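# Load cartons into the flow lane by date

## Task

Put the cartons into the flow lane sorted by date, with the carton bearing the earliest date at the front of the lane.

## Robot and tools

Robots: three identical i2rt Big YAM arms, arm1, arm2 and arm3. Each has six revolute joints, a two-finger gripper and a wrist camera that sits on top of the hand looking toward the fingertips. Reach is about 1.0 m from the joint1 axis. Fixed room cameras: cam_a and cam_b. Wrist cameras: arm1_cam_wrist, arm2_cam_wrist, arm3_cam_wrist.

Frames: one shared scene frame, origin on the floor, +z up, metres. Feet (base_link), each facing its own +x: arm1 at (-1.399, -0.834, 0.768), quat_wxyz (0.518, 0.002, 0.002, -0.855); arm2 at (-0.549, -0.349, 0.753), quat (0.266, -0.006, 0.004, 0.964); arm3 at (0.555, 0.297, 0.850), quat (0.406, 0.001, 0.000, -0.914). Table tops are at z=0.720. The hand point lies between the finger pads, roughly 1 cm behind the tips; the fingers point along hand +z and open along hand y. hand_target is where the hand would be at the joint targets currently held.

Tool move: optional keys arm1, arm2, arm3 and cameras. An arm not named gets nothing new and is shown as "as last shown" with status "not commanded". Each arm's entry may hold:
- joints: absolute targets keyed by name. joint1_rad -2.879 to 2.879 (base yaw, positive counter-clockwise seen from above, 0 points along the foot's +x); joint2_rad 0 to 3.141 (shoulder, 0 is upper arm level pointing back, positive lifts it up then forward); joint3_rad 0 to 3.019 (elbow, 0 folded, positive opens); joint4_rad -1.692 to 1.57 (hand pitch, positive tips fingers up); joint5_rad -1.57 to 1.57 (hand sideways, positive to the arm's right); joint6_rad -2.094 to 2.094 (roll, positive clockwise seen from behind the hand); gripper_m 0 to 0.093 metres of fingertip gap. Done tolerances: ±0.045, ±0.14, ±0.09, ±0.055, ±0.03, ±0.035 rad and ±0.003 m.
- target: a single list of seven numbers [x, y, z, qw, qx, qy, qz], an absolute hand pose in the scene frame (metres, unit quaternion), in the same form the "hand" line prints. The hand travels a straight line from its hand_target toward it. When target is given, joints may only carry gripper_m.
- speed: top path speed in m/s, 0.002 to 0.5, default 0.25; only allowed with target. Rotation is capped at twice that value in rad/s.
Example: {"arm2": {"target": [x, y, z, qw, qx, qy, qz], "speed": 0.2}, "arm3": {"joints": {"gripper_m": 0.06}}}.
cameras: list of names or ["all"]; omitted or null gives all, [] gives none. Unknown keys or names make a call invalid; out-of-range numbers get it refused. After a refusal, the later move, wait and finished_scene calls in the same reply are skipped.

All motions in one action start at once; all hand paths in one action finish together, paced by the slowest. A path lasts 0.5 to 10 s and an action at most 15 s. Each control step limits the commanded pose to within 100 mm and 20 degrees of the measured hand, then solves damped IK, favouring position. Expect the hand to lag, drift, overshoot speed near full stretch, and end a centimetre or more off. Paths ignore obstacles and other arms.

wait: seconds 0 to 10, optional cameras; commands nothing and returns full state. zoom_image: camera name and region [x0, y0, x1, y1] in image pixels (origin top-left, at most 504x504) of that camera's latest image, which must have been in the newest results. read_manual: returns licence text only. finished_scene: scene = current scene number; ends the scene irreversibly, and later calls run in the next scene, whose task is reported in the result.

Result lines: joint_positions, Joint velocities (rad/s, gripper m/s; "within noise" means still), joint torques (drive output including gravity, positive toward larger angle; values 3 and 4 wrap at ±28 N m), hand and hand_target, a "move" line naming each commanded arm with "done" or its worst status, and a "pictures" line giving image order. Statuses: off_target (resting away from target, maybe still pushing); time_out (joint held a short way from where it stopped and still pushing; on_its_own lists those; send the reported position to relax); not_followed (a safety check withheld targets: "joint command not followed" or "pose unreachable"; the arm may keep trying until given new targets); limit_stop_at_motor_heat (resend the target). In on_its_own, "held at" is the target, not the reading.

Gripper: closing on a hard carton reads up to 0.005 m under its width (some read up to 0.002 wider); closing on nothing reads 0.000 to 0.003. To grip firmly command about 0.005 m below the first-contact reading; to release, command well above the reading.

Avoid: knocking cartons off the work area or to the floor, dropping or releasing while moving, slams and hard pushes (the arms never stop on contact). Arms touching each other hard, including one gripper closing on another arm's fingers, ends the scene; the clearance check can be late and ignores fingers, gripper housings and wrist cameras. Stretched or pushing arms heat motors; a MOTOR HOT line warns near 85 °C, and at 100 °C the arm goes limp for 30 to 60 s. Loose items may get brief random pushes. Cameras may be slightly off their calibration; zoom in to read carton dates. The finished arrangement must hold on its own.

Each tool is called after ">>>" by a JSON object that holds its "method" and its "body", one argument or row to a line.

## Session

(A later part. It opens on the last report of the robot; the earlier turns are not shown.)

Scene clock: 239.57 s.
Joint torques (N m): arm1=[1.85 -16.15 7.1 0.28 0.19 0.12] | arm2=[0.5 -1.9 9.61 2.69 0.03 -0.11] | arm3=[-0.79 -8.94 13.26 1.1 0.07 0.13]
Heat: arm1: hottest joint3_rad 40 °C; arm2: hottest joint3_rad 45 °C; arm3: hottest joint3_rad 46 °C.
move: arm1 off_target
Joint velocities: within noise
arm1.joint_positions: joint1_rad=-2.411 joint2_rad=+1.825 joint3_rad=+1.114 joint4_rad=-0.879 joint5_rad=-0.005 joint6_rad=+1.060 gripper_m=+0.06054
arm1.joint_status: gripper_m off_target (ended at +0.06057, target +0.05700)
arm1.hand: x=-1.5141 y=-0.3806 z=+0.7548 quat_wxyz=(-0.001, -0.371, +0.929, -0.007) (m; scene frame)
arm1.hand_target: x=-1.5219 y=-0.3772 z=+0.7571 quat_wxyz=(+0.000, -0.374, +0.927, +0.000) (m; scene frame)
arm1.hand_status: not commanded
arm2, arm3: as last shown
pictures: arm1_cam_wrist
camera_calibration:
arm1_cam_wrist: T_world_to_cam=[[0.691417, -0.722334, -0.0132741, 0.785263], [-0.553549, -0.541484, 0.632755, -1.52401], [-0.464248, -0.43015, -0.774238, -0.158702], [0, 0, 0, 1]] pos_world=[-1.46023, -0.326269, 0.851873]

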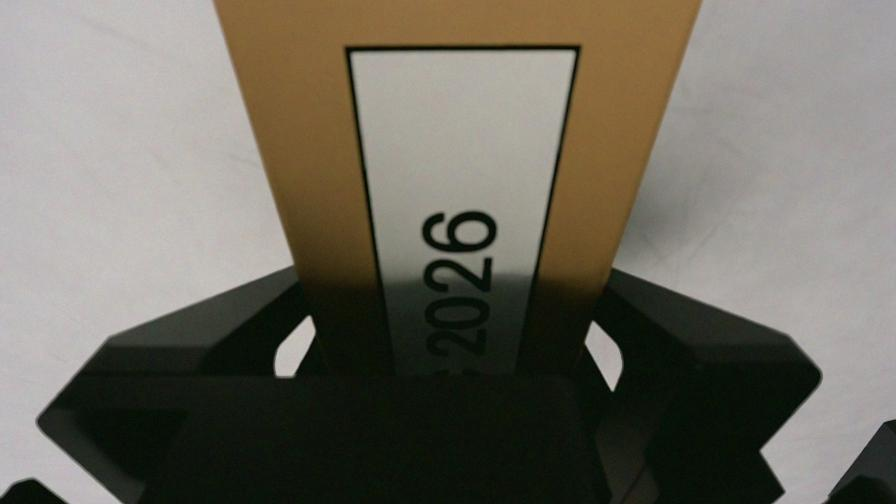

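>>> {"method": "move", "body": {
  "arm1": {"joints": {"gripper_m": 0.054}},
  "cameras": []
}}

>>> {"method": "move", "body": {
  "arm1": {"target": [-1.515, -0.378, 0.90, 0, -0.374, 0.9275, 0], "speed": 0.2},
  "cameras": ["arm1_cam_wrist", "cam_a"]
}}

Scene clock: 242.10 s.
Joint torques (N m): arm1=[1.85 -16.26 7.12 0.29 0.19 0.12] | arm2=[0.56 -1.96 9.62 2.7 0.03 -0.11] | arm3=[-0.44 -8.76 13.26 1.07 0.08 0.13]
Heat: arm1: hottest joint3_rad 40 °C; arm2: hottest joint3_rad 45 °C; arm3: hottest joint3_rad 46 °C.
move: arm1 off_target
Joint velocities: within noise
arm1.joint_positions: joint1_rad=-2.411 joint2_rad=+1.825 joint3_rad=+1.114 joint4_rad=-0.879 joint5_rad=-0.005 joint6_rad=+1.060 gripper_m=+0.06054
arm1.joint_status: gripper_m off_target (ended at +0.06053, target +0.05400)
arm1.hand: x=-1.5141 y=-0.3806 z=+0.7548 quat_wxyz=(-0.001, -0.371, +0.929, -0.007) (m; scene frame)
arm1.hand_target: x=-1.5219 y=-0.3772 z=+0.7571 quat_wxyz=(+0.000, -0.374, +0.927, +0.000) (m; scene frame)
arm1.hand_status: not commanded
arm2, arm3: as last shown
pictures: none
No camera images: "cameras" was empty.

Scene clock: 243.63 s.
Joint torques (N m): arm1=[0.79 -16.03 12.27 -0.28 0.21 -0.03] | arm2=[0.62 -1.85 9.61 2.69 0.03 -0.11] | arm3=[-0.56 -8.7 13.31 1.07 0.08 0.13]
Heat: arm1: hottest joint3_rad 41 °C; arm2: hottest joint3_rad 45 °C; arm3: hottest joint3_rad 46 °C.
move: arm1 off_target
Joint velocities: within noise
arm1.joint_positions: joint1_rad=-2.411 joint2_rad=+1.640 joint3_rad=+1.228 joint4_rad=-1.221 joint5_rad=-0.005 joint6_rad=+1.060 gripper_m=+0.06051
arm1.joint_status: not commanded
arm1.hand: x=-1.5101 y=-0.3979 z=+0.8749 quat_wxyz=(-0.004, -0.370, +0.928, -0.028) (m; scene frame)
arm1.hand_target: x=-1.5146 y=-0.3793 z=+0.9002 quat_wxyz=(+0.000, -0.374, +0.928, +0.000) (m; scene frame)
arm1.hand_status: off_target (0.032 m and 3.3 deg from the pose sent, 0.145 m and 0.9 deg at the start)
arm2: as last shown
arm3.joint_positions: joint1_rad=-0.055 joint2_rad=+1.192 joint3_rad=+1.865 joint4_rad=-1.591 joint5_rad=-0.001 joint6_rad=-0.007 gripper_m=+0.09397
arm3.joint_status: not commanded
arm3.hand: x=+0.2740 y=+0.0210 z=+1.3998 quat_wxyz=(-0.122, -0.875, -0.364, +0.296) (m; scene frame)
arm3.hand_target: x=+0.2710 y=+0.0241 z=+1.4110 quat_wxyz=(-0.124, -0.875, -0.355, +0.304) (m; scene frame)
arm3.hand_status: not commanded
pictures: arm1_cam_wrist, cam_a
camera_calibration:
arm1_cam_wrist: T_world_to_cam=[[0.691215, -0.722231, 0.0245892, 0.738235], [-0.560519, -0.514351, 0.649047, -1.62119], [-0.456114, -0.462414, -0.760351, -0.0840742], [0, 0, 0, 1]] pos_world=[-1.45733, -0.339561, 0.970149]

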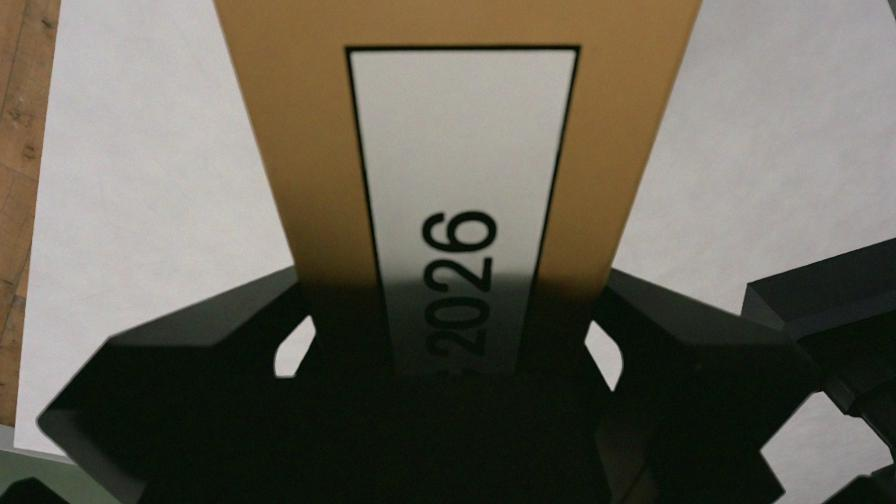

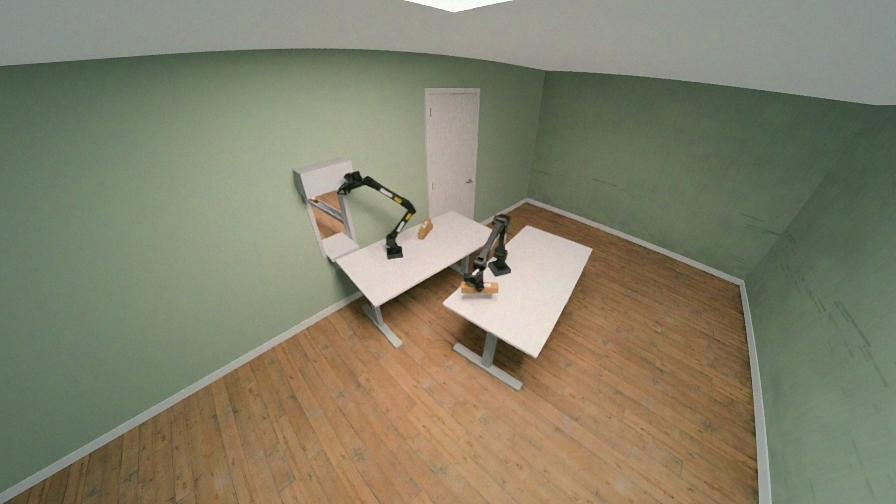

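>>> {"method": "move", "body": {
  "arm1": {"joints": {"joint1_rad": 2.501, "joint2_rad": 1.80, "joint3_rad": 1.60, "joint4_rad": -1.37, "joint5_rad": 0, "joint6_rad": 0.0}},
  "cameras": ["arm1_cam_wrist", "cam_a"]
}}

Scene clock: 257.87 s.
Joint torques (N m): arm1=[0.67 -22.24 9.39 -0.31 0.05 -0.03] | arm2=[0.56 -1.85 9.62 2.69 0.03 -0.1] | arm3=[-0.62 -8.82 13.27 1.1 0.07 0.13]
Heat: arm1: hottest joint3_rad 43 °C; arm2: hottest joint3_rad 45 °C; arm3: hottest joint3_rad 46 °C.
move: arm1 done
Joint velocities: within noise
arm1.joint_positions: joint1_rad=+2.505 joint2_rad=+1.838 joint3_rad=+1.588 joint4_rad=-1.359 joint5_rad=+0.000 joint6_rad=+0.006 gripper_m=+0.06051
arm1.joint_status: all done
arm1.hand: x=-0.9061 y=-0.5952 z=+0.9077 quat_wxyz=(+0.017, +0.222, -0.975, +0.002) (m; scene frame)
arm1.hand_target: x=-0.9045 y=-0.5972 z=+0.9321 quat_wxyz=(-0.002, +0.223, -0.975, -0.002) (m; scene frame)
arm1.hand_status: not commanded
arm2.joint_positions: joint1_rad=-1.610 joint2_rad=+0.904 joint3_rad=+1.600 joint4_rad=-0.914 joint5_rad=-0.001 joint6_rad=+0.009 gripper_m=+0.09395
arm2.joint_status: not commanded
arm2.hand: x=-0.3501 y=-0.0281 z=+1.4130 quat_wxyz=(-0.550, +0.373, -0.686, -0.295) (m; scene frame)
arm2.hand_target: x=-0.3537 y=-0.0274 z=+1.4176 quat_wxyz=(-0.556, +0.377, -0.678, -0.298) (m; scene frame)
arm2.hand_status: not commanded
arm3: as last shown
pictures: arm1_cam_wrist, cam_a
camera_calibration:
arm1_cam_wrist: T_world_to_cam=[[0.435271, -0.89986, -0.0281097, -0.112427], [-0.673947, -0.346379, 0.652547, -1.41133], [-0.596937, -0.26509, -0.757227, 0.112127], [0, 0, 0, 1]] pos_world=[-0.835296, -0.560301, 1.00271]

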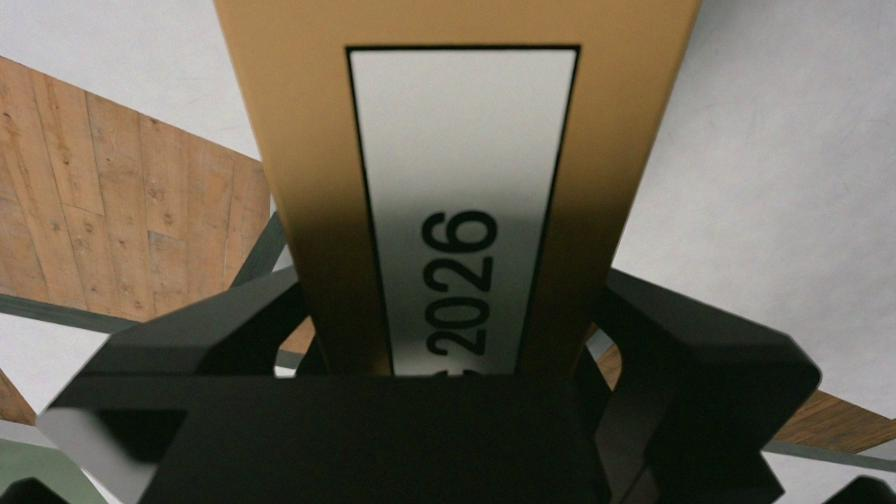

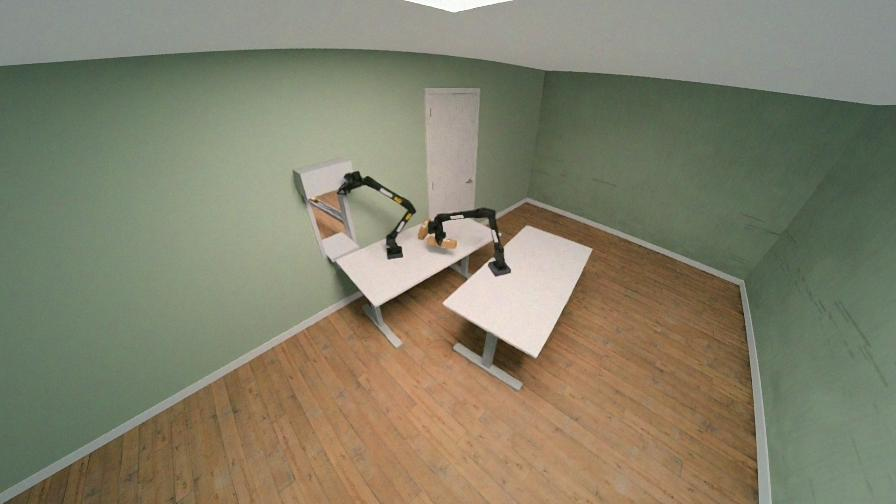

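>>> {"method": "move", "body": {
  "arm1": {"target": [-0.856, -0.576, 0.82, 0, 0.223, -0.975, 0], "speed": 0.2},
  "cameras": ["arm1_cam_wrist"]
}}

Scene clock: 266.60 s.
Joint torques (N m): arm1=[0.38 -23.77 10.82 0.21 0.13 -0.03] | arm2=[0.56 -1.85 9.62 2.7 0.03 -0.11] | arm3=[-0.62 -8.76 13.31 1.07 0.08 0.13]
Heat: arm1: hottest joint3_rad 43 °C; arm2: hottest joint3_rad 45 °C; arm3: hottest joint3_rad 46 °C.
move: arm1 off_target
Joint velocities: within noise
arm1.joint_positions: joint1_rad=+2.505 joint2_rad=+2.050 joint3_rad=+1.587 joint4_rad=-1.189 joint5_rad=+0.003 joint6_rad=+0.003 gripper_m=+0.06051
arm1.joint_status: not commanded
arm1.hand: x=-0.8783 y=-0.5817 z=+0.7899 quat_wxyz=(+0.038, +0.223, -0.974, +0.008) (m; scene frame)
arm1.hand_target: x=-0.8573 y=-0.5768 z=+0.8206 quat_wxyz=(+0.000, +0.223, -0.975, +0.000) (m; scene frame)
arm1.hand_status: off_target (0.038 m and 4.4 deg from the pose sent, 0.103 m and 1.9 deg at the start)
arm2, arm3: as last shown
pictures: arm1_cam_wrist
camera_calibration:
arm1_cam_wrist: T_world_to_cam=[[0.436979, -0.899109, -0.0255397, -0.115773], [-0.647656, -0.334219, 0.684718, -1.30632], [-0.624172, -0.282667, -0.72836, -0.013828], [0, 0, 0, 1]] pos_world=[-0.80409, -0.5446, 0.881435]

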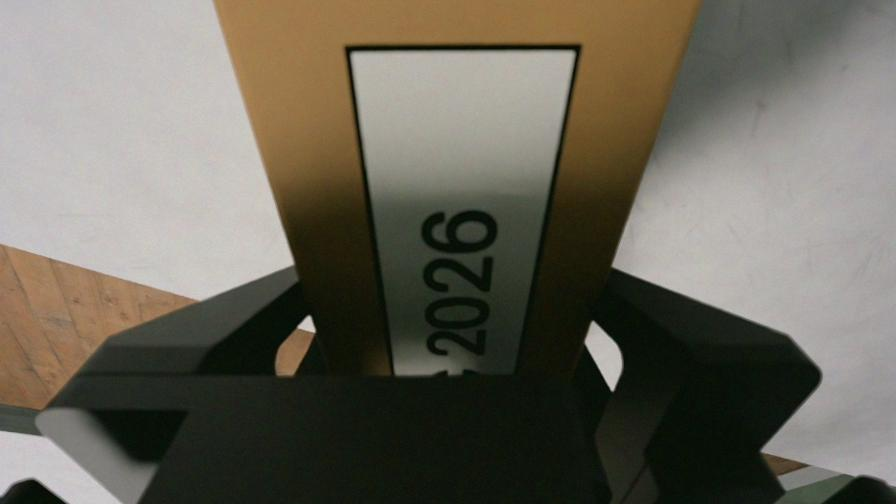

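>>> {"method": "move", "body": {
  "arm1": {"target": [-0.8386, -0.5642, 0.7922, 0.0416, -0.2222, 0.974, 0.0095], "speed": 0.1},
  "cameras": ["arm1_cam_wrist", "cam_a"]
}}

Scene clock: 282.90 s.
Joint torques (N m): arm1=[0.79 -22.12 8.92 0.58 0.11 0.02] | arm2=[0.56 -1.9 9.59 2.69 0.03 -0.1] | arm3=[-0.73 -8.76 13.33 1.05 0.07 0.14]
Heat: arm1: hottest joint3_rad 45 °C; arm2: hottest joint3_rad 46 °C; arm3: hottest joint3_rad 47 °C.
move: arm1 off_target
Joint velocities: within noise
arm1.joint_positions: joint1_rad=+2.505 joint2_rad=+2.062 joint3_rad=+1.587 joint4_rad=-1.048 joint5_rad=+0.003 joint6_rad=+0.003 gripper_m=+0.06051
arm1.joint_status: not commanded
arm1.hand: x=-0.8483 y=-0.5671 z=+0.7822 quat_wxyz=(-0.025, +0.223, -0.974, -0.006) (m; scene frame)
arm1.hand_target: x=-0.8387 y=-0.5644 z=+0.7925 quat_wxyz=(-0.042, +0.222, -0.974, -0.009) (m; scene frame)
arm1.hand_status: off_target (0.014 m and 1.9 deg from the pose sent, 0.043 m and 9.3 deg at the start)
arm2, arm3: as last shown
pictures: arm1_cam_wrist, cam_a
camera_calibration:
arm1_cam_wrist: T_world_to_cam=[[0.43945, -0.897917, -0.0250955, -0.113473], [-0.721464, -0.36946, 0.585652, -1.28189], [-0.535138, -0.239259, -0.810174, 0.167552], [0, 0, 0, 1]] pos_world=[-0.785311, -0.53541, 0.883641]

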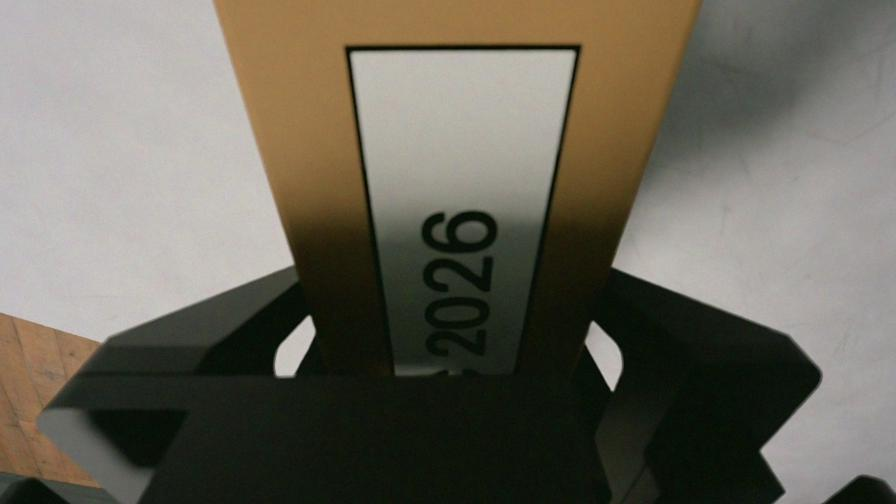

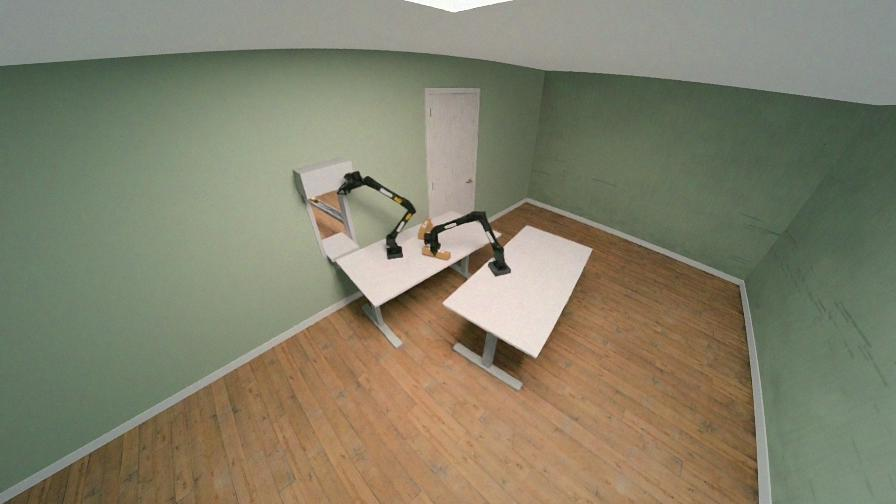

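>>> {"method": "move", "body": {
  "arm1": {"target": [-0.8386, -0.5642, 0.765, 0.017, -0.2224, 0.975, 0.0039], "speed": 0.1},
  "cameras": ["arm1_cam_wrist", "cam_a"]
}}

Scene clock: 287.77 s.
Joint torques (N m): arm1=[0.73 -20.19 10.73 0.05 -0.02 0.02] | arm2=[0.56 -1.85 9.62 2.69 0.02 -0.11] | arm3=[-0.79 -8.82 13.29 1.05 0.08 0.12]
Heat: arm1: hottest joint3_rad 44 °C; arm2: hottest joint3_rad 46 °C; arm3: hottest joint3_rad 47 °C.
move: arm1 off_target
Joint velocities: within noise
arm1.joint_positions: joint1_rad=+2.505 joint2_rad=+2.095 joint3_rad=+1.587 joint4_rad=-1.049 joint5_rad=+0.006 joint6_rad=+0.003 gripper_m=+0.06029
arm1.joint_status: not commanded
arm1.hand: x=-0.8521 y=-0.5693 z=+0.7628 quat_wxyz=(-0.009, +0.223, -0.975, -0.001) (m; scene frame)
arm1.hand_target: x=-0.8390 y=-0.5645 z=+0.7651 quat_wxyz=(-0.017, +0.222, -0.975, -0.004) (m; scene frame)
arm1.hand_status: off_target (0.015 m and 1.0 deg from the pose sent, 0.020 m and 0.9 deg at the start)
arm2, arm3: as last shown
pictures: arm1_cam_wrist, cam_a
camera_calibration:
arm1_cam_wrist: T_world_to_cam=[[0.438765, -0.898312, -0.0228212, -0.116829], [-0.703804, -0.359329, 0.612815, -1.27393], [-0.558699, -0.25282, -0.789897, 0.10602], [0, 0, 0, 1]] pos_world=[-0.786107, -0.535907, 0.861764]

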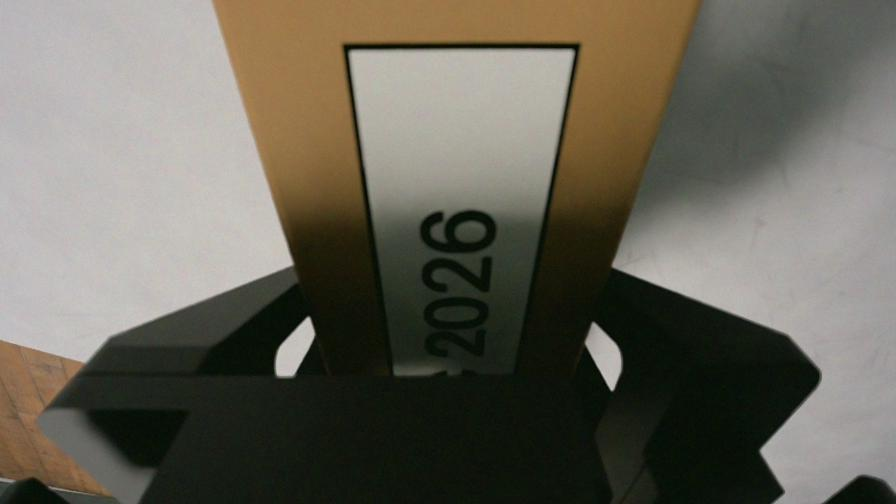

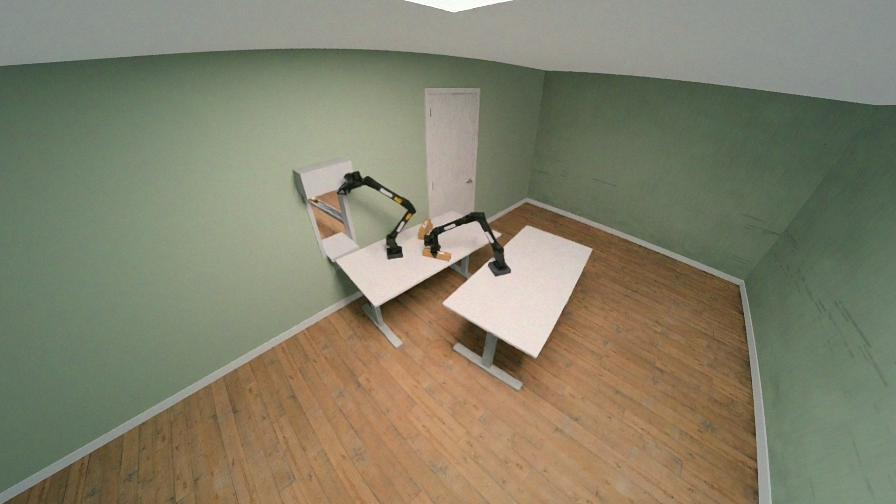

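>>> {"method": "move", "body": {
  "arm1": {"target": [-0.8386, -0.5642, 0.757, 0.012, -0.2224, 0.975, 0.0027], "speed": 0.1},
  "cameras": []
}}

>>> {"method": "move", "body": {
  "arm1": {"joints": {"gripper_m": 0.09}},
  "cameras": ["arm1_cam_wrist", "cam_a"]
}}

Scene clock: 291.77 s.
Joint torques (N m): arm1=[0.79 -18.96 10.95 0.1 -0.01 0.02] | arm2=[0.56 -1.9 9.61 2.7 0.03 -0.11] | arm3=[-0.67 -8.94 13.31 1.07 0.07 0.12]
Heat: arm1: hottest joint3_rad 45 °C; arm2: hottest joint3_rad 46 °C; arm3: hottest joint3_rad 47 °C.
move: arm1 off_target
Joint velocities: within noise
arm1.joint_positions: joint1_rad=+2.505 joint2_rad=+2.096 joint3_rad=+1.588 joint4_rad=-1.049 joint5_rad=+0.006 joint6_rad=+0.003 gripper_m=+0.06029
arm1.joint_status: not commanded
arm1.hand: x=-0.8519 y=-0.5692 z=+0.7626 quat_wxyz=(-0.009, +0.223, -0.975, -0.001) (m; scene frame)
arm1.hand_target: x=-0.8391 y=-0.5645 z=+0.7571 quat_wxyz=(-0.012, +0.222, -0.975, -0.003) (m; scene frame)
arm1.hand_status: off_target (0.015 m and 0.4 deg from the pose sent, 0.016 m and 0.4 deg at the start)
arm2, arm3: as last shown
pictures: none
No camera images: "cameras" was empty.

Scene clock: 292.47 s.
Joint torques (N m): arm1=[0.38 -20.66 10.45 0.13 0 0.02] | arm2=[0.56 -1.85 9.62 2.7 0.03 -0.11] | arm3=[-0.73 -8.64 13.3 1.07 0.08 0.13]
Heat: arm1: hottest joint3_rad 45 °C; arm2: hottest joint3_rad 46 °C; arm3: hottest joint3_rad 47 °C.
move: arm1 done
Joint velocities: within noise
arm1.joint_positions: joint1_rad=+2.505 joint2_rad=+2.114 joint3_rad=+1.593 joint4_rad=-1.050 joint5_rad=+0.005 joint6_rad=+0.003 gripper_m=+0.08989
arm1.joint_status: all done
arm1.hand: x=-0.8525 y=-0.5694 z=+0.7535 quat_wxyz=(-0.002, +0.223, -0.975, +0.000) (m; scene frame)
arm1.hand_target: x=-0.8392 y=-0.5646 z=+0.7571 quat_wxyz=(-0.012, +0.222, -0.975, -0.003) (m; scene frame)
arm1.hand_status: not commanded
arm2, arm3: as last shown
pictures: arm1_cam_wrist, cam_a
camera_calibration:
arm1_cam_wrist: T_world_to_cam=[[0.43854, -0.898413, -0.0231829, -0.116932], [-0.695611, -0.355654, 0.624207, -1.26811], [-0.569041, -0.257614, -0.780915, 0.080188], [0, 0, 0, 1]] pos_world=[-0.785204, -0.535406, 0.851475]

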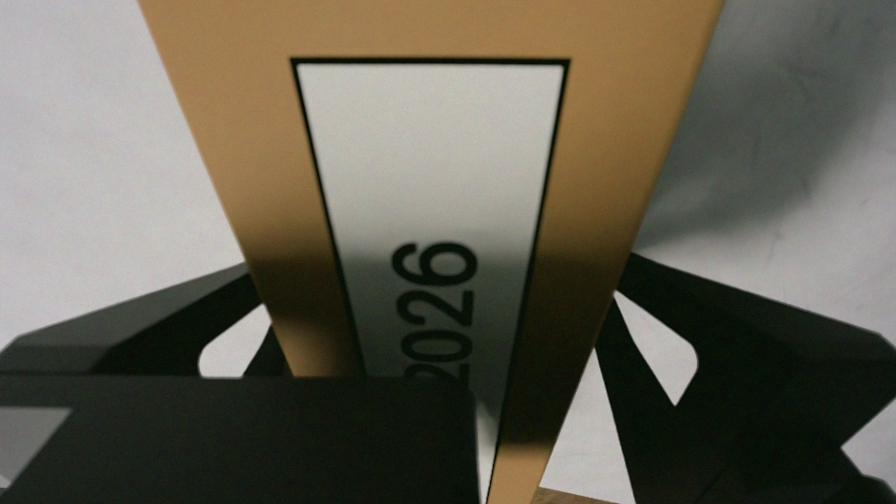

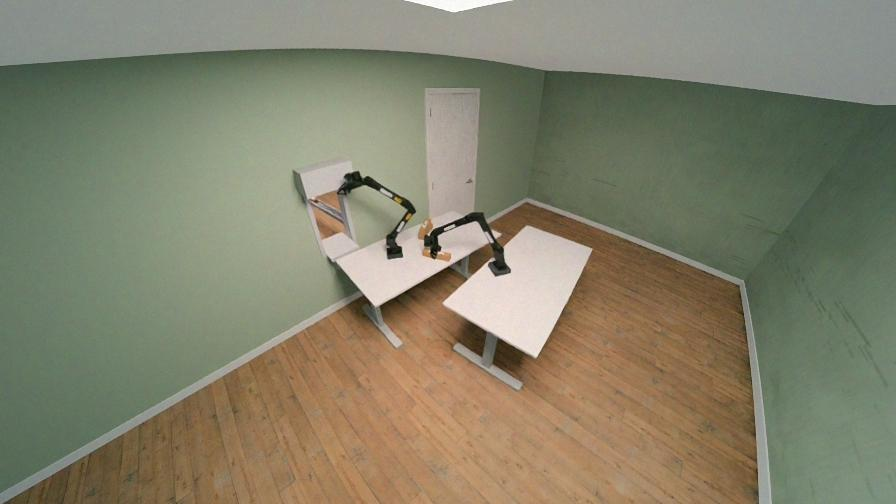

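>>> {"method": "move", "body": {
  "arm1": {"target": [-0.845, -0.567, 0.93, 0.0, -0.223, 0.975, 0.0], "speed": 0.3},
  "cameras": ["arm1_cam_wrist"]
}}

>>> {"method": "zoom_image", "body": {
  "camera": "arm1_cam_wrist",
  "region": [250, 0, 700, 380]
}}

Scene clock: 296.87 s.
Joint torques (N m): arm1=[0.85 -21.01 12.23 -0.16 0 0.03] | arm2=[0.56 -1.9 9.61 2.7 0.03 -0.11] | arm3=[-0.79 -8.94 13.2 1.02 0.08 0.13]
Heat: arm1: hottest joint3_rad 45 °C; arm2: hottest joint3_rad 46 °C; arm3: hottest joint3_rad 47 °C.
move: arm1 off_target
Joint velocities: within noise
arm1.joint_positions: joint1_rad=+2.505 joint2_rad=+1.974 joint3_rad=+1.822 joint4_rad=-1.449 joint5_rad=+0.005 joint6_rad=+0.003 gripper_m=+0.08992
arm1.joint_status: not commanded
arm1.hand: x=-0.8560 y=-0.5718 z=+0.9190 quat_wxyz=(+0.012, +0.223, -0.975, +0.004) (m; scene frame)
arm1.hand_target: x=-0.8454 y=-0.5673 z=+0.9300 quat_wxyz=(+0.000, +0.223, -0.975, +0.000) (m; scene frame)
arm1.hand_status: off_target (0.016 m and 1.4 deg from the pose sent, 0.177 m and 0.2 deg at the start; pose on its path clipped on 7 of 49 steps)
arm2, arm3: as last shown
pictures: arm1_cam_wrist
camera_calibration:
arm1_cam_wrist: T_world_to_cam=[[0.438083, -0.898634, -0.0232359, -0.114169], [-0.679449, -0.347933, 0.645981, -1.37643], [-0.588585, -0.267206, -0.763, 0.168024], [0, 0, 0, 1]] pos_world=[-0.7863, -0.536604, 1.0147]

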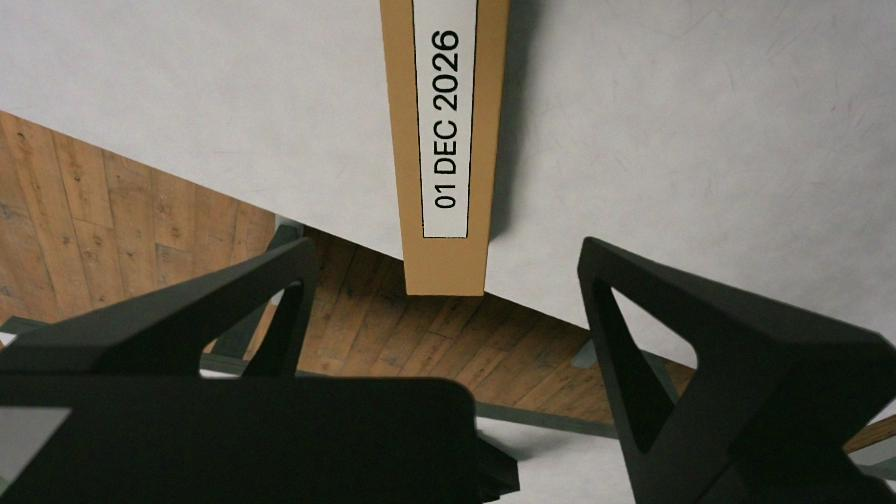

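Scaled by 1.120 from the camera's 896x504 image, which has a finer 1280x720 frame.

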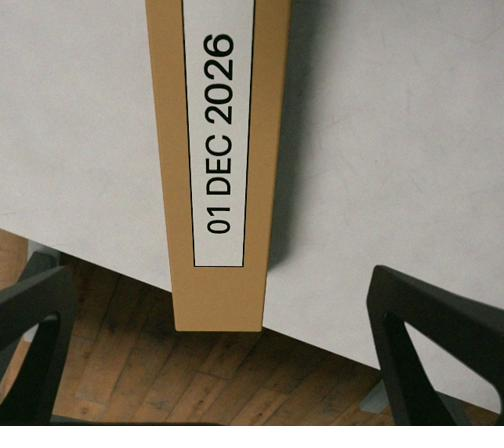

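>>> {"method": "move", "body": {
  "arm1": {"joints": {"joint1_rad": 1.0, "joint2_rad": 0.4, "joint3_rad": 1.5, "joint4_rad": -1.5, "joint5_rad": 0, "joint6_rad": 0}},
  "cameras": []
}}

>>> {"method": "move", "body": {
  "arm2": {"joints": {"joint1_rad": 2.245, "joint2_rad": 1.65, "joint3_rad": 1.605, "joint4_rad": -1.497, "joint5_rad": 0, "joint6_rad": -0.443, "gripper_m": 0.093}},
  "cameras": ["arm2_cam_wrist", "cam_a"]
}}

Scene clock: 316.60 s.
Joint torques (N m): arm1=[-0.56 6.48 5.97 1.31 0 0] | arm2=[0.56 -1.9 9.62 2.7 0.03 -0.1] | arm3=[-0.73 -8.88 13.29 1.06 0.08 0.14]
Heat: arm1: hottest joint3_rad 46 °C; arm2: hottest joint3_rad 46 °C; arm3: hottest joint3_rad 47 °C.
move: arm1 done
Joint velocities: within noise
arm1.joint_positions: joint1_rad=+1.017 joint2_rad=+0.400 joint3_rad=+1.499 joint4_rad=-1.493 joint5_rad=+0.002 joint6_rad=+0.003 gripper_m=+0.08996
arm1.joint_status: all done
arm1.hand: x=-1.3494 y=-0.9237 z=+1.3536 quat_wxyz=(-0.482, -0.415, -0.722, +0.272) (m; scene frame)
arm1.hand_target: x=-1.3511 y=-0.9235 z=+1.3522 quat_wxyz=(-0.478, -0.420, -0.721, +0.275) (m; scene frame)
arm1.hand_status: not commanded
arm2: as last shown
arm3.joint_positions: joint1_rad=-0.055 joint2_rad=+1.192 joint3_rad=+1.865 joint4_rad=-1.591 joint5_rad=-0.001 joint6_rad=-0.007 gripper_m=+0.09397
arm3.joint_status: not commanded
arm3.hand: x=+0.2740 y=+0.0210 z=+1.3998 quat_wxyz=(-0.122, -0.875, -0.364, +0.296) (m; scene frame)
arm3.hand_target: x=+0.2710 y=+0.0241 z=+1.4110 quat_wxyz=(-0.124, -0.875, -0.355, +0.304) (m; scene frame)
arm3.hand_status: not commanded
pictures: none
No camera images: "cameras" was empty.

Scene clock: 319.30 s.
Joint torques (N m): arm1=[-0.62 6.07 5.97 1.32 -0.01 -0.01] | arm2=[-0.21 -14.86 10.59 -0.01 -0.03 -0.1] | arm3=[-0.73 -8.82 13.3 1.1 0.07 0.13]
Heat: arm1: hottest joint3_rad 46 °C; arm2: hottest joint3_rad 46 °C; arm3: hottest joint3_rad 47 °C.
move: arm2 done
Joint velocities: within noise
arm1, arm3: as last shown
arm2.joint_positions: joint1_rad=+2.248 joint2_rad=+1.655 joint3_rad=+1.600 joint4_rad=-1.489 joint5_rad=-0.001 joint6_rad=-0.434 gripper_m=+0.09308
arm2.joint_status: all done
arm2.hand: x=-0.4814 y=-0.8509 z=+0.9949 quat_wxyz=(+0.015, +0.479, +0.877, -0.013) (m; scene frame)
arm2.hand_target: x=-0.4830 y=-0.8498 z=+0.9992 quat_wxyz=(+0.015, +0.476, +0.879, -0.014) (m; scene frame)
arm2.hand_status: not commanded
pictures: arm2_cam_wrist, cam_a
camera_calibration:
arm2_cam_wrist: T_world_to_cam=[[-0.83889, -0.543855, 0.022044, -0.890576], [-0.450675, 0.71673, 0.532156, -0.128493], [-0.305215, 0.436485, -0.846359, 1.18938], [0, 0, 0, 1]] pos_world=[-0.441987, -0.911395, 1.09465]

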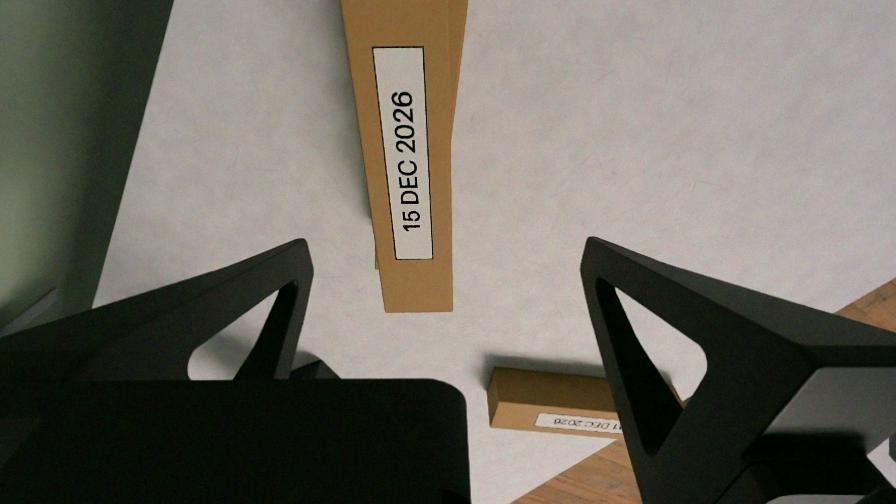

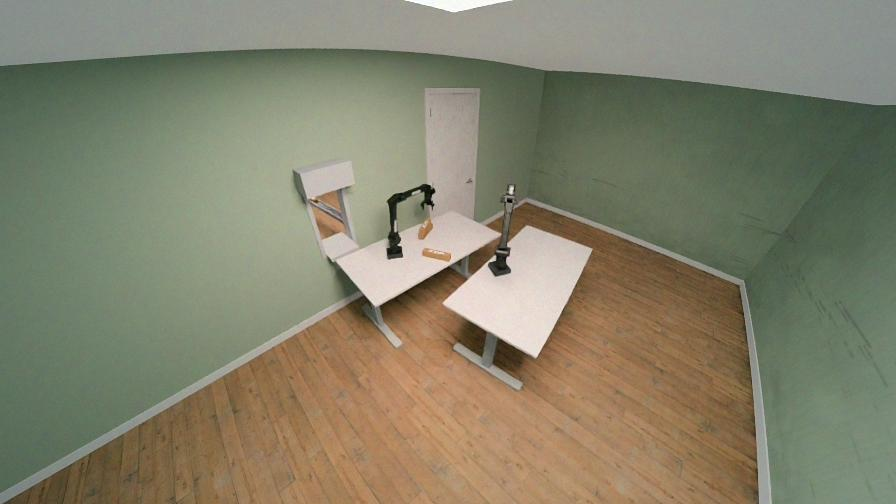

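>>> {"method": "move", "body": {
  "arm2": {"target": [-0.472, -0.813, 0.90, 0, 0.4726, 0.8813, 0], "speed": 0.25},
  "cameras": ["arm2_cam_wrist"]
}}

Scene clock: 338.23 s.
Joint torques (N m): arm1=[-0.67 6.01 6 1.33 0 0] | arm2=[0.56 -13.1 8.73 0.72 0.02 0.09] | arm3=[-0.79 -8.88 13.26 1.03 0.08 0.14]
Heat: arm1: hottest joint3_rad 42 °C; arm2: hottest joint3_rad 47 °C; arm3: hottest joint3_rad 47 °C.
move: arm2 done
Joint velocities: within noise
arm1, arm3: as last shown
arm1.hand_target: x=-1.3511 y=-0.9235 z=+1.3522 quat_wxyz=(-0.477, -0.420, -0.721, +0.275) (m; scene frame)
arm2.joint_positions: joint1_rad=+2.270 joint2_rad=+1.623 joint3_rad=+1.327 joint4_rad=-1.280 joint5_rad=+0.005 joint6_rad=-0.428 gripper_m=+0.09308
arm2.joint_status: not commanded
arm2.hand: x=-0.4758 y=-0.8151 z=+0.9074 quat_wxyz=(+0.003, +0.472, +0.882, -0.003) (m; scene frame)
arm2.hand_target: x=-0.4721 y=-0.8129 z=+0.9000 quat_wxyz=(+0.000, +0.473, +0.881, +0.000) (m; scene frame)
arm2.hand_status: done (0.009 m and 0.5 deg from the pose sent, 0.103 m and 2.5 deg at the start)
pictures: arm2_cam_wrist
camera_calibration:
arm2_cam_wrist: T_world_to_cam=[[-0.829385, -0.558487, 0.0145933, -0.865013], [-0.456682, 0.692782, 0.558116, -0.151065], [-0.321811, 0.456229, -0.829634, 1.09449], [0, 0, 0, 1]] pos_world=[-0.434198, -0.877782, 1.00496]

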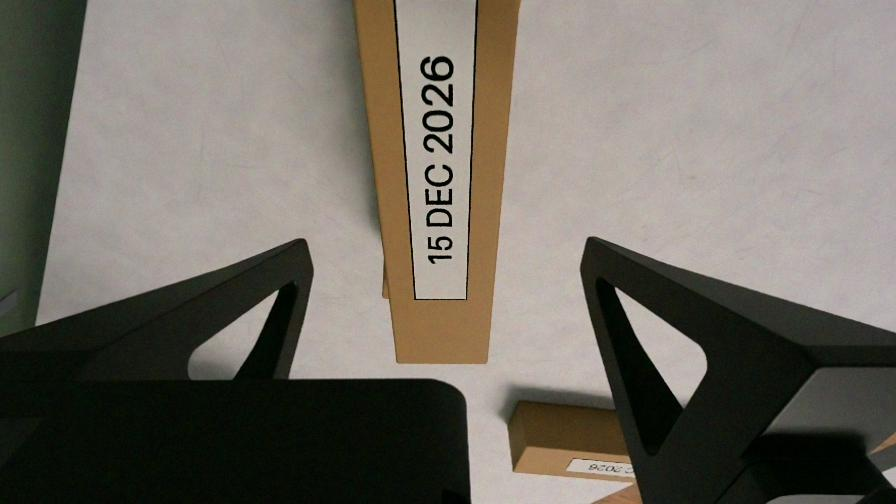

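>>> {"method": "move", "body": {
  "arm2": {"target": [-0.464, -0.822, 0.812, 0, 0.4726, 0.8813, 0], "speed": 0.2},
  "cameras": ["arm2_cam_wrist"]
}}

Scene clock: 342.23 s.
Joint torques (N m): arm1=[-0.62 6.07 5.96 1.31 0 0] | arm2=[0.67 -12.63 8.5 0.73 0.01 0.09] | arm3=[-0.79 -8.88 13.3 1.03 0.08 0.13]
Heat: arm1: hottest joint3_rad 42 °C; arm2: hottest joint3_rad 46 °C; arm3: hottest joint3_rad 47 °C.
move: arm2 done
Joint velocities: within noise
arm1, arm3: as last shown
arm2.joint_positions: joint1_rad=+2.281 joint2_rad=+1.735 joint3_rad=+1.221 joint4_rad=-1.064 joint5_rad=+0.006 joint6_rad=-0.416 gripper_m=+0.09308
arm2.joint_status: not commanded
arm2.hand: x=-0.4689 y=-0.8231 z=+0.8186 quat_wxyz=(+0.002, +0.473, +0.881, -0.002) (m; scene frame)
arm2.hand_target: x=-0.4640 y=-0.8219 z=+0.8121 quat_wxyz=(+0.000, +0.473, +0.881, +0.000) (m; scene frame)
arm2.hand_status: done (0.008 m and 0.3 deg from the pose sent, 0.096 m and 0.5 deg at the start)
pictures: arm2_cam_wrist
camera_calibration:
arm2_cam_wrist: T_world_to_cam=[[-0.830215, -0.557273, 0.0137817, -0.861217], [-0.455078, 0.691831, 0.560601, -0.094859], [-0.321943, 0.459148, -0.827971, 1.02771], [0, 0, 0, 1]] pos_world=[-0.427298, -0.886178, 0.915964]

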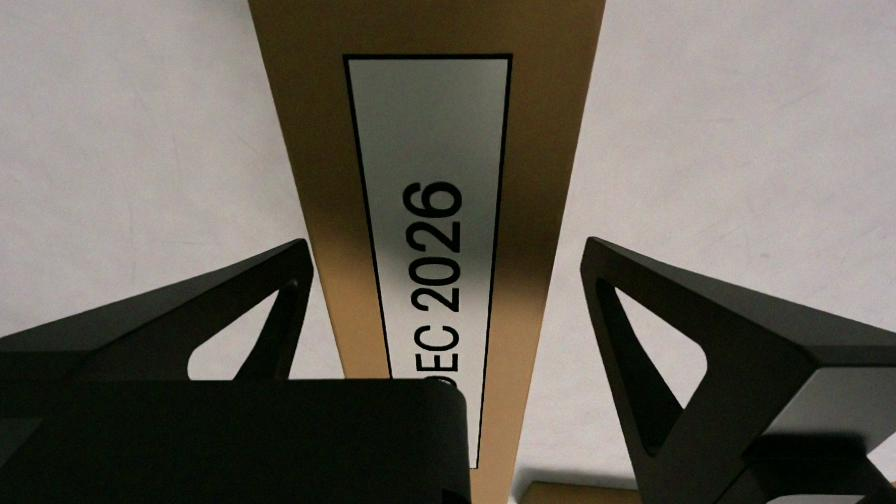

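>>> {"method": "move", "body": {
  "arm2": {"joints": {"gripper_m": 0.054}},
  "cameras": []
}}

>>> {"method": "move", "body": {
  "arm2": {"target": [-0.464, -0.822, 0.92, 0, 0.4726, 0.8813, 0], "speed": 0.2},
  "cameras": ["arm2_cam_wrist", "cam_a"]
}}

Scene clock: 349.00 s.
Joint torques (N m): arm1=[-0.56 6.12 5.98 1.33 0 0] | arm2=[0.5 -13.22 8.46 0.73 0.05 0.09] | arm3=[-0.79 -8.59 13.29 1.02 0.08 0.13]
Heat: arm1: hottest joint3_rad 41 °C; arm2: hottest joint3_rad 46 °C; arm3: hottest joint3_rad 47 °C.
move: arm2 off_target
Joint velocities: within noise
arm1, arm3: as last shown
arm2.joint_positions: joint1_rad=+2.283 joint2_rad=+1.735 joint3_rad=+1.221 joint4_rad=-1.064 joint5_rad=+0.004 joint6_rad=-0.416 gripper_m=+0.06069
arm2.joint_status: gripper_m off_target (ended at +0.06071, target +0.05400)
arm2.hand: x=-0.4678 y=-0.8230 z=+0.8186 quat_wxyz=(+0.003, +0.472, +0.882, -0.001) (m; scene frame)
arm2.hand_target: x=-0.4640 y=-0.8219 z=+0.8121 quat_wxyz=(+0.000, +0.473, +0.881, +0.000) (m; scene frame)
arm2.hand_status: not commanded
pictures: none
No camera images: "cameras" was empty.

Scene clock: 350.40 s.
Joint torques (N m): arm1=[-0.56 6.12 5.97 1.32 0 0] | arm2=[0.62 -12.92 14.37 -0.27 0 0.09] | arm3=[-0.73 -8.82 13.3 1.05 0.08 0.14]
Heat: arm1: hottest joint3_rad 41 °C; arm2: hottest joint3_rad 46 °C; arm3: hottest joint3_rad 47 °C.
move: arm2 off_target
Joint velocities: within noise
arm1, arm3: as last shown
arm2.joint_positions: joint1_rad=+2.283 joint2_rad=+1.635 joint3_rad=+1.318 joint4_rad=-1.316 joint5_rad=+0.005 joint6_rad=-0.414 gripper_m=+0.06069
arm2.joint_status: not commanded
arm2.hand: x=-0.4719 y=-0.8024 z=+0.8989 quat_wxyz=(-0.014, +0.472, +0.881, +0.020) (m; scene frame)
arm2.hand_target: x=-0.4641 y=-0.8207 z=+0.9203 quat_wxyz=(+0.001, +0.472, +0.881, +0.000) (m; scene frame)
arm2.hand_status: off_target (0.030 m and 2.8 deg from the pose sent, 0.102 m and 0.4 deg at the start)
pictures: arm2_cam_wrist, cam_a
camera_calibration:
arm2_cam_wrist: T_world_to_cam=[[-0.829551, -0.558359, -0.00897804, -0.833376], [-0.450912, 0.66026, 0.600613, -0.214819], [-0.32943, 0.502287, -0.79949, 1.08911], [0, 0, 0, 1]] pos_world=[-0.429406, -0.870535, 0.992277]

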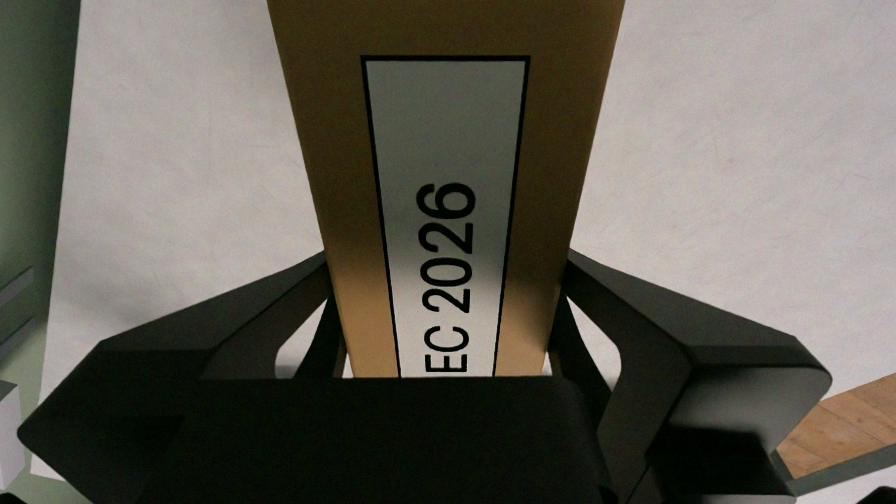

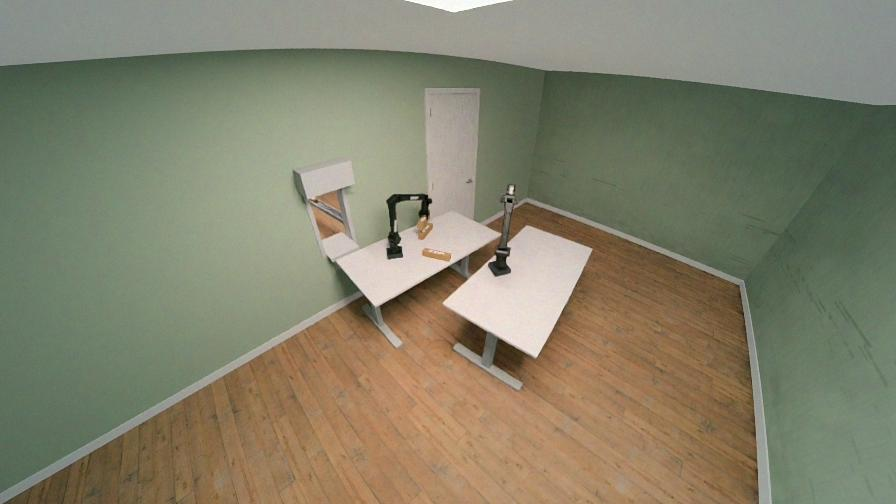

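>>> {"method": "move", "body": {
  "arm2": {"joints": {"joint1_rad": 1.674, "joint2_rad": 1.66, "joint3_rad": 1.43, "joint4_rad": -1.30, "joint5_rad": 0, "joint6_rad": 0}},
  "cameras": ["arm2_cam_wrist", "cam_a"]
}}

>>> {"method": "zoom_image", "body": {
  "camera": "cam_a",
  "region": [380, 180, 520, 280]
}}

Scene clock: 361.93 s.
Joint torques (N m): arm1=[-0.56 6.07 5.98 1.32 0 0] | arm2=[0.56 -13.63 14.49 0.32 -0.04 0.08] | arm3=[-0.79 -8.88 13.34 1.07 0.08 0.14]
Heat: arm1: hottest joint2_rad 40 °C; arm2: hottest joint3_rad 47 °C; arm3: hottest joint3_rad 47 °C.
move: arm2 done
Joint velocities: within noise
arm1, arm3: as last shown
arm2.joint_positions: joint1_rad=+1.666 joint2_rad=+1.656 joint3_rad=+1.368 joint4_rad=-1.301 joint5_rad=+0.002 joint6_rad=-0.010 gripper_m=+0.06070
arm2.joint_status: all done
arm2.hand: x=-0.7584 y=-0.7836 z=+0.9037 quat_wxyz=(+0.002, +0.843, +0.539, +0.008) (m; scene frame)
arm2.hand_target: x=-0.7641 y=-0.8047 z=+0.9252 quat_wxyz=(+0.018, +0.843, +0.537, -0.016) (m; scene frame)
arm2.hand_status: not commanded
pictures: arm2_cam_wrist, cam_a
camera_calibration:
arm2_cam_wrist: T_world_to_cam=[[-0.909531, 0.415635, 0.00110699, -0.367087], [0.340496, 0.743571, 0.575468, 0.328845], [0.238362, 0.523783, -0.817823, 1.45325], [0, 0, 0, 1]] pos_world=[-0.792246, -0.853132, 0.999666]

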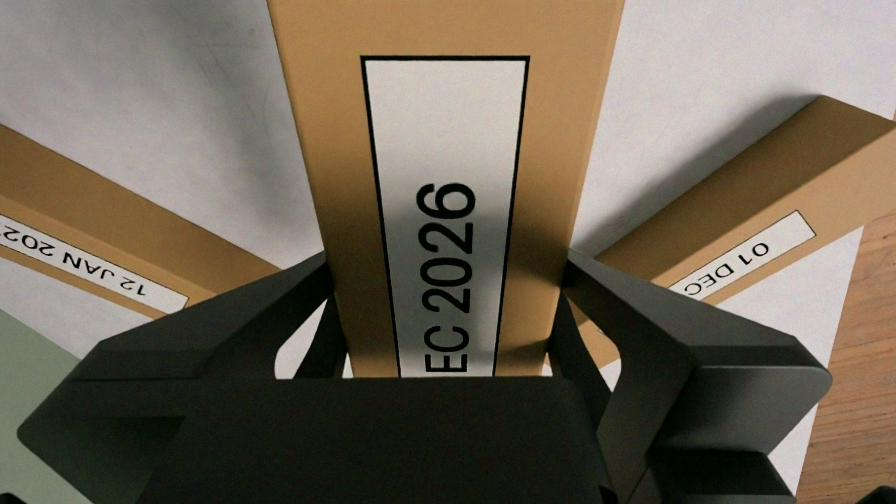

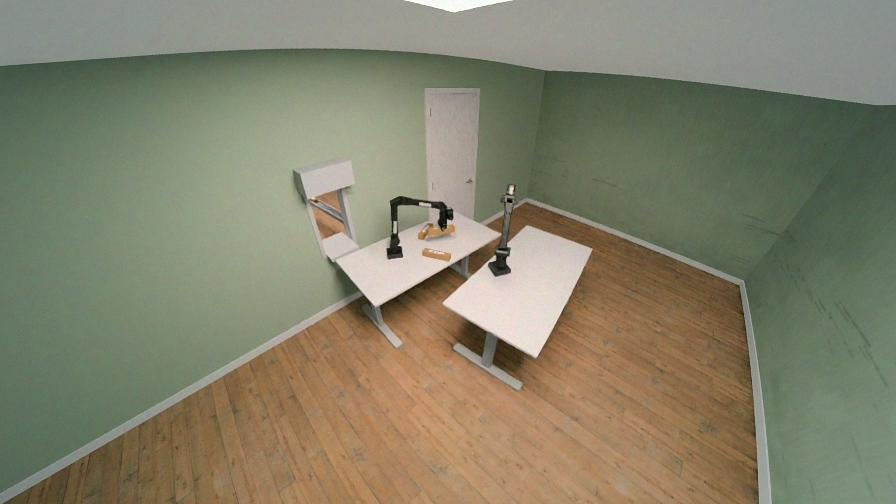

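Scaled by 3.600 from the camera's 896x504 image, which has a finer 1280x720 frame.

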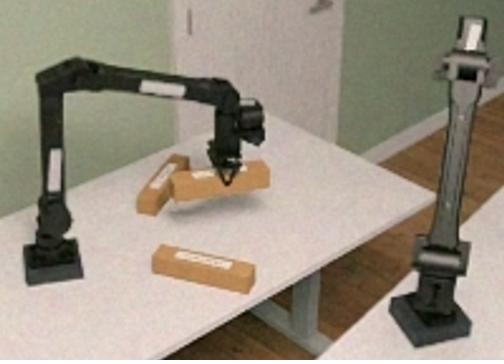

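>>> {"method": "zoom_image", "body": {
  "camera": "arm2_cam_wrist",
  "region": [0, 180, 220, 330]
}}

Scaled by 2.291 from the camera's 896x504 image, which has a finer 1280x720 frame.

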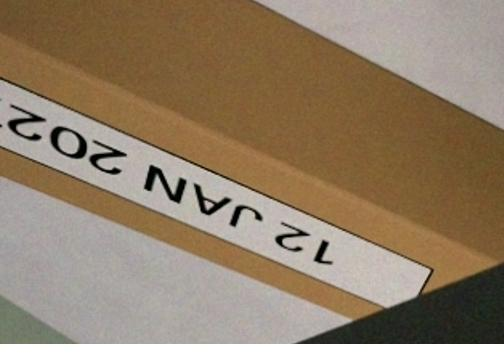

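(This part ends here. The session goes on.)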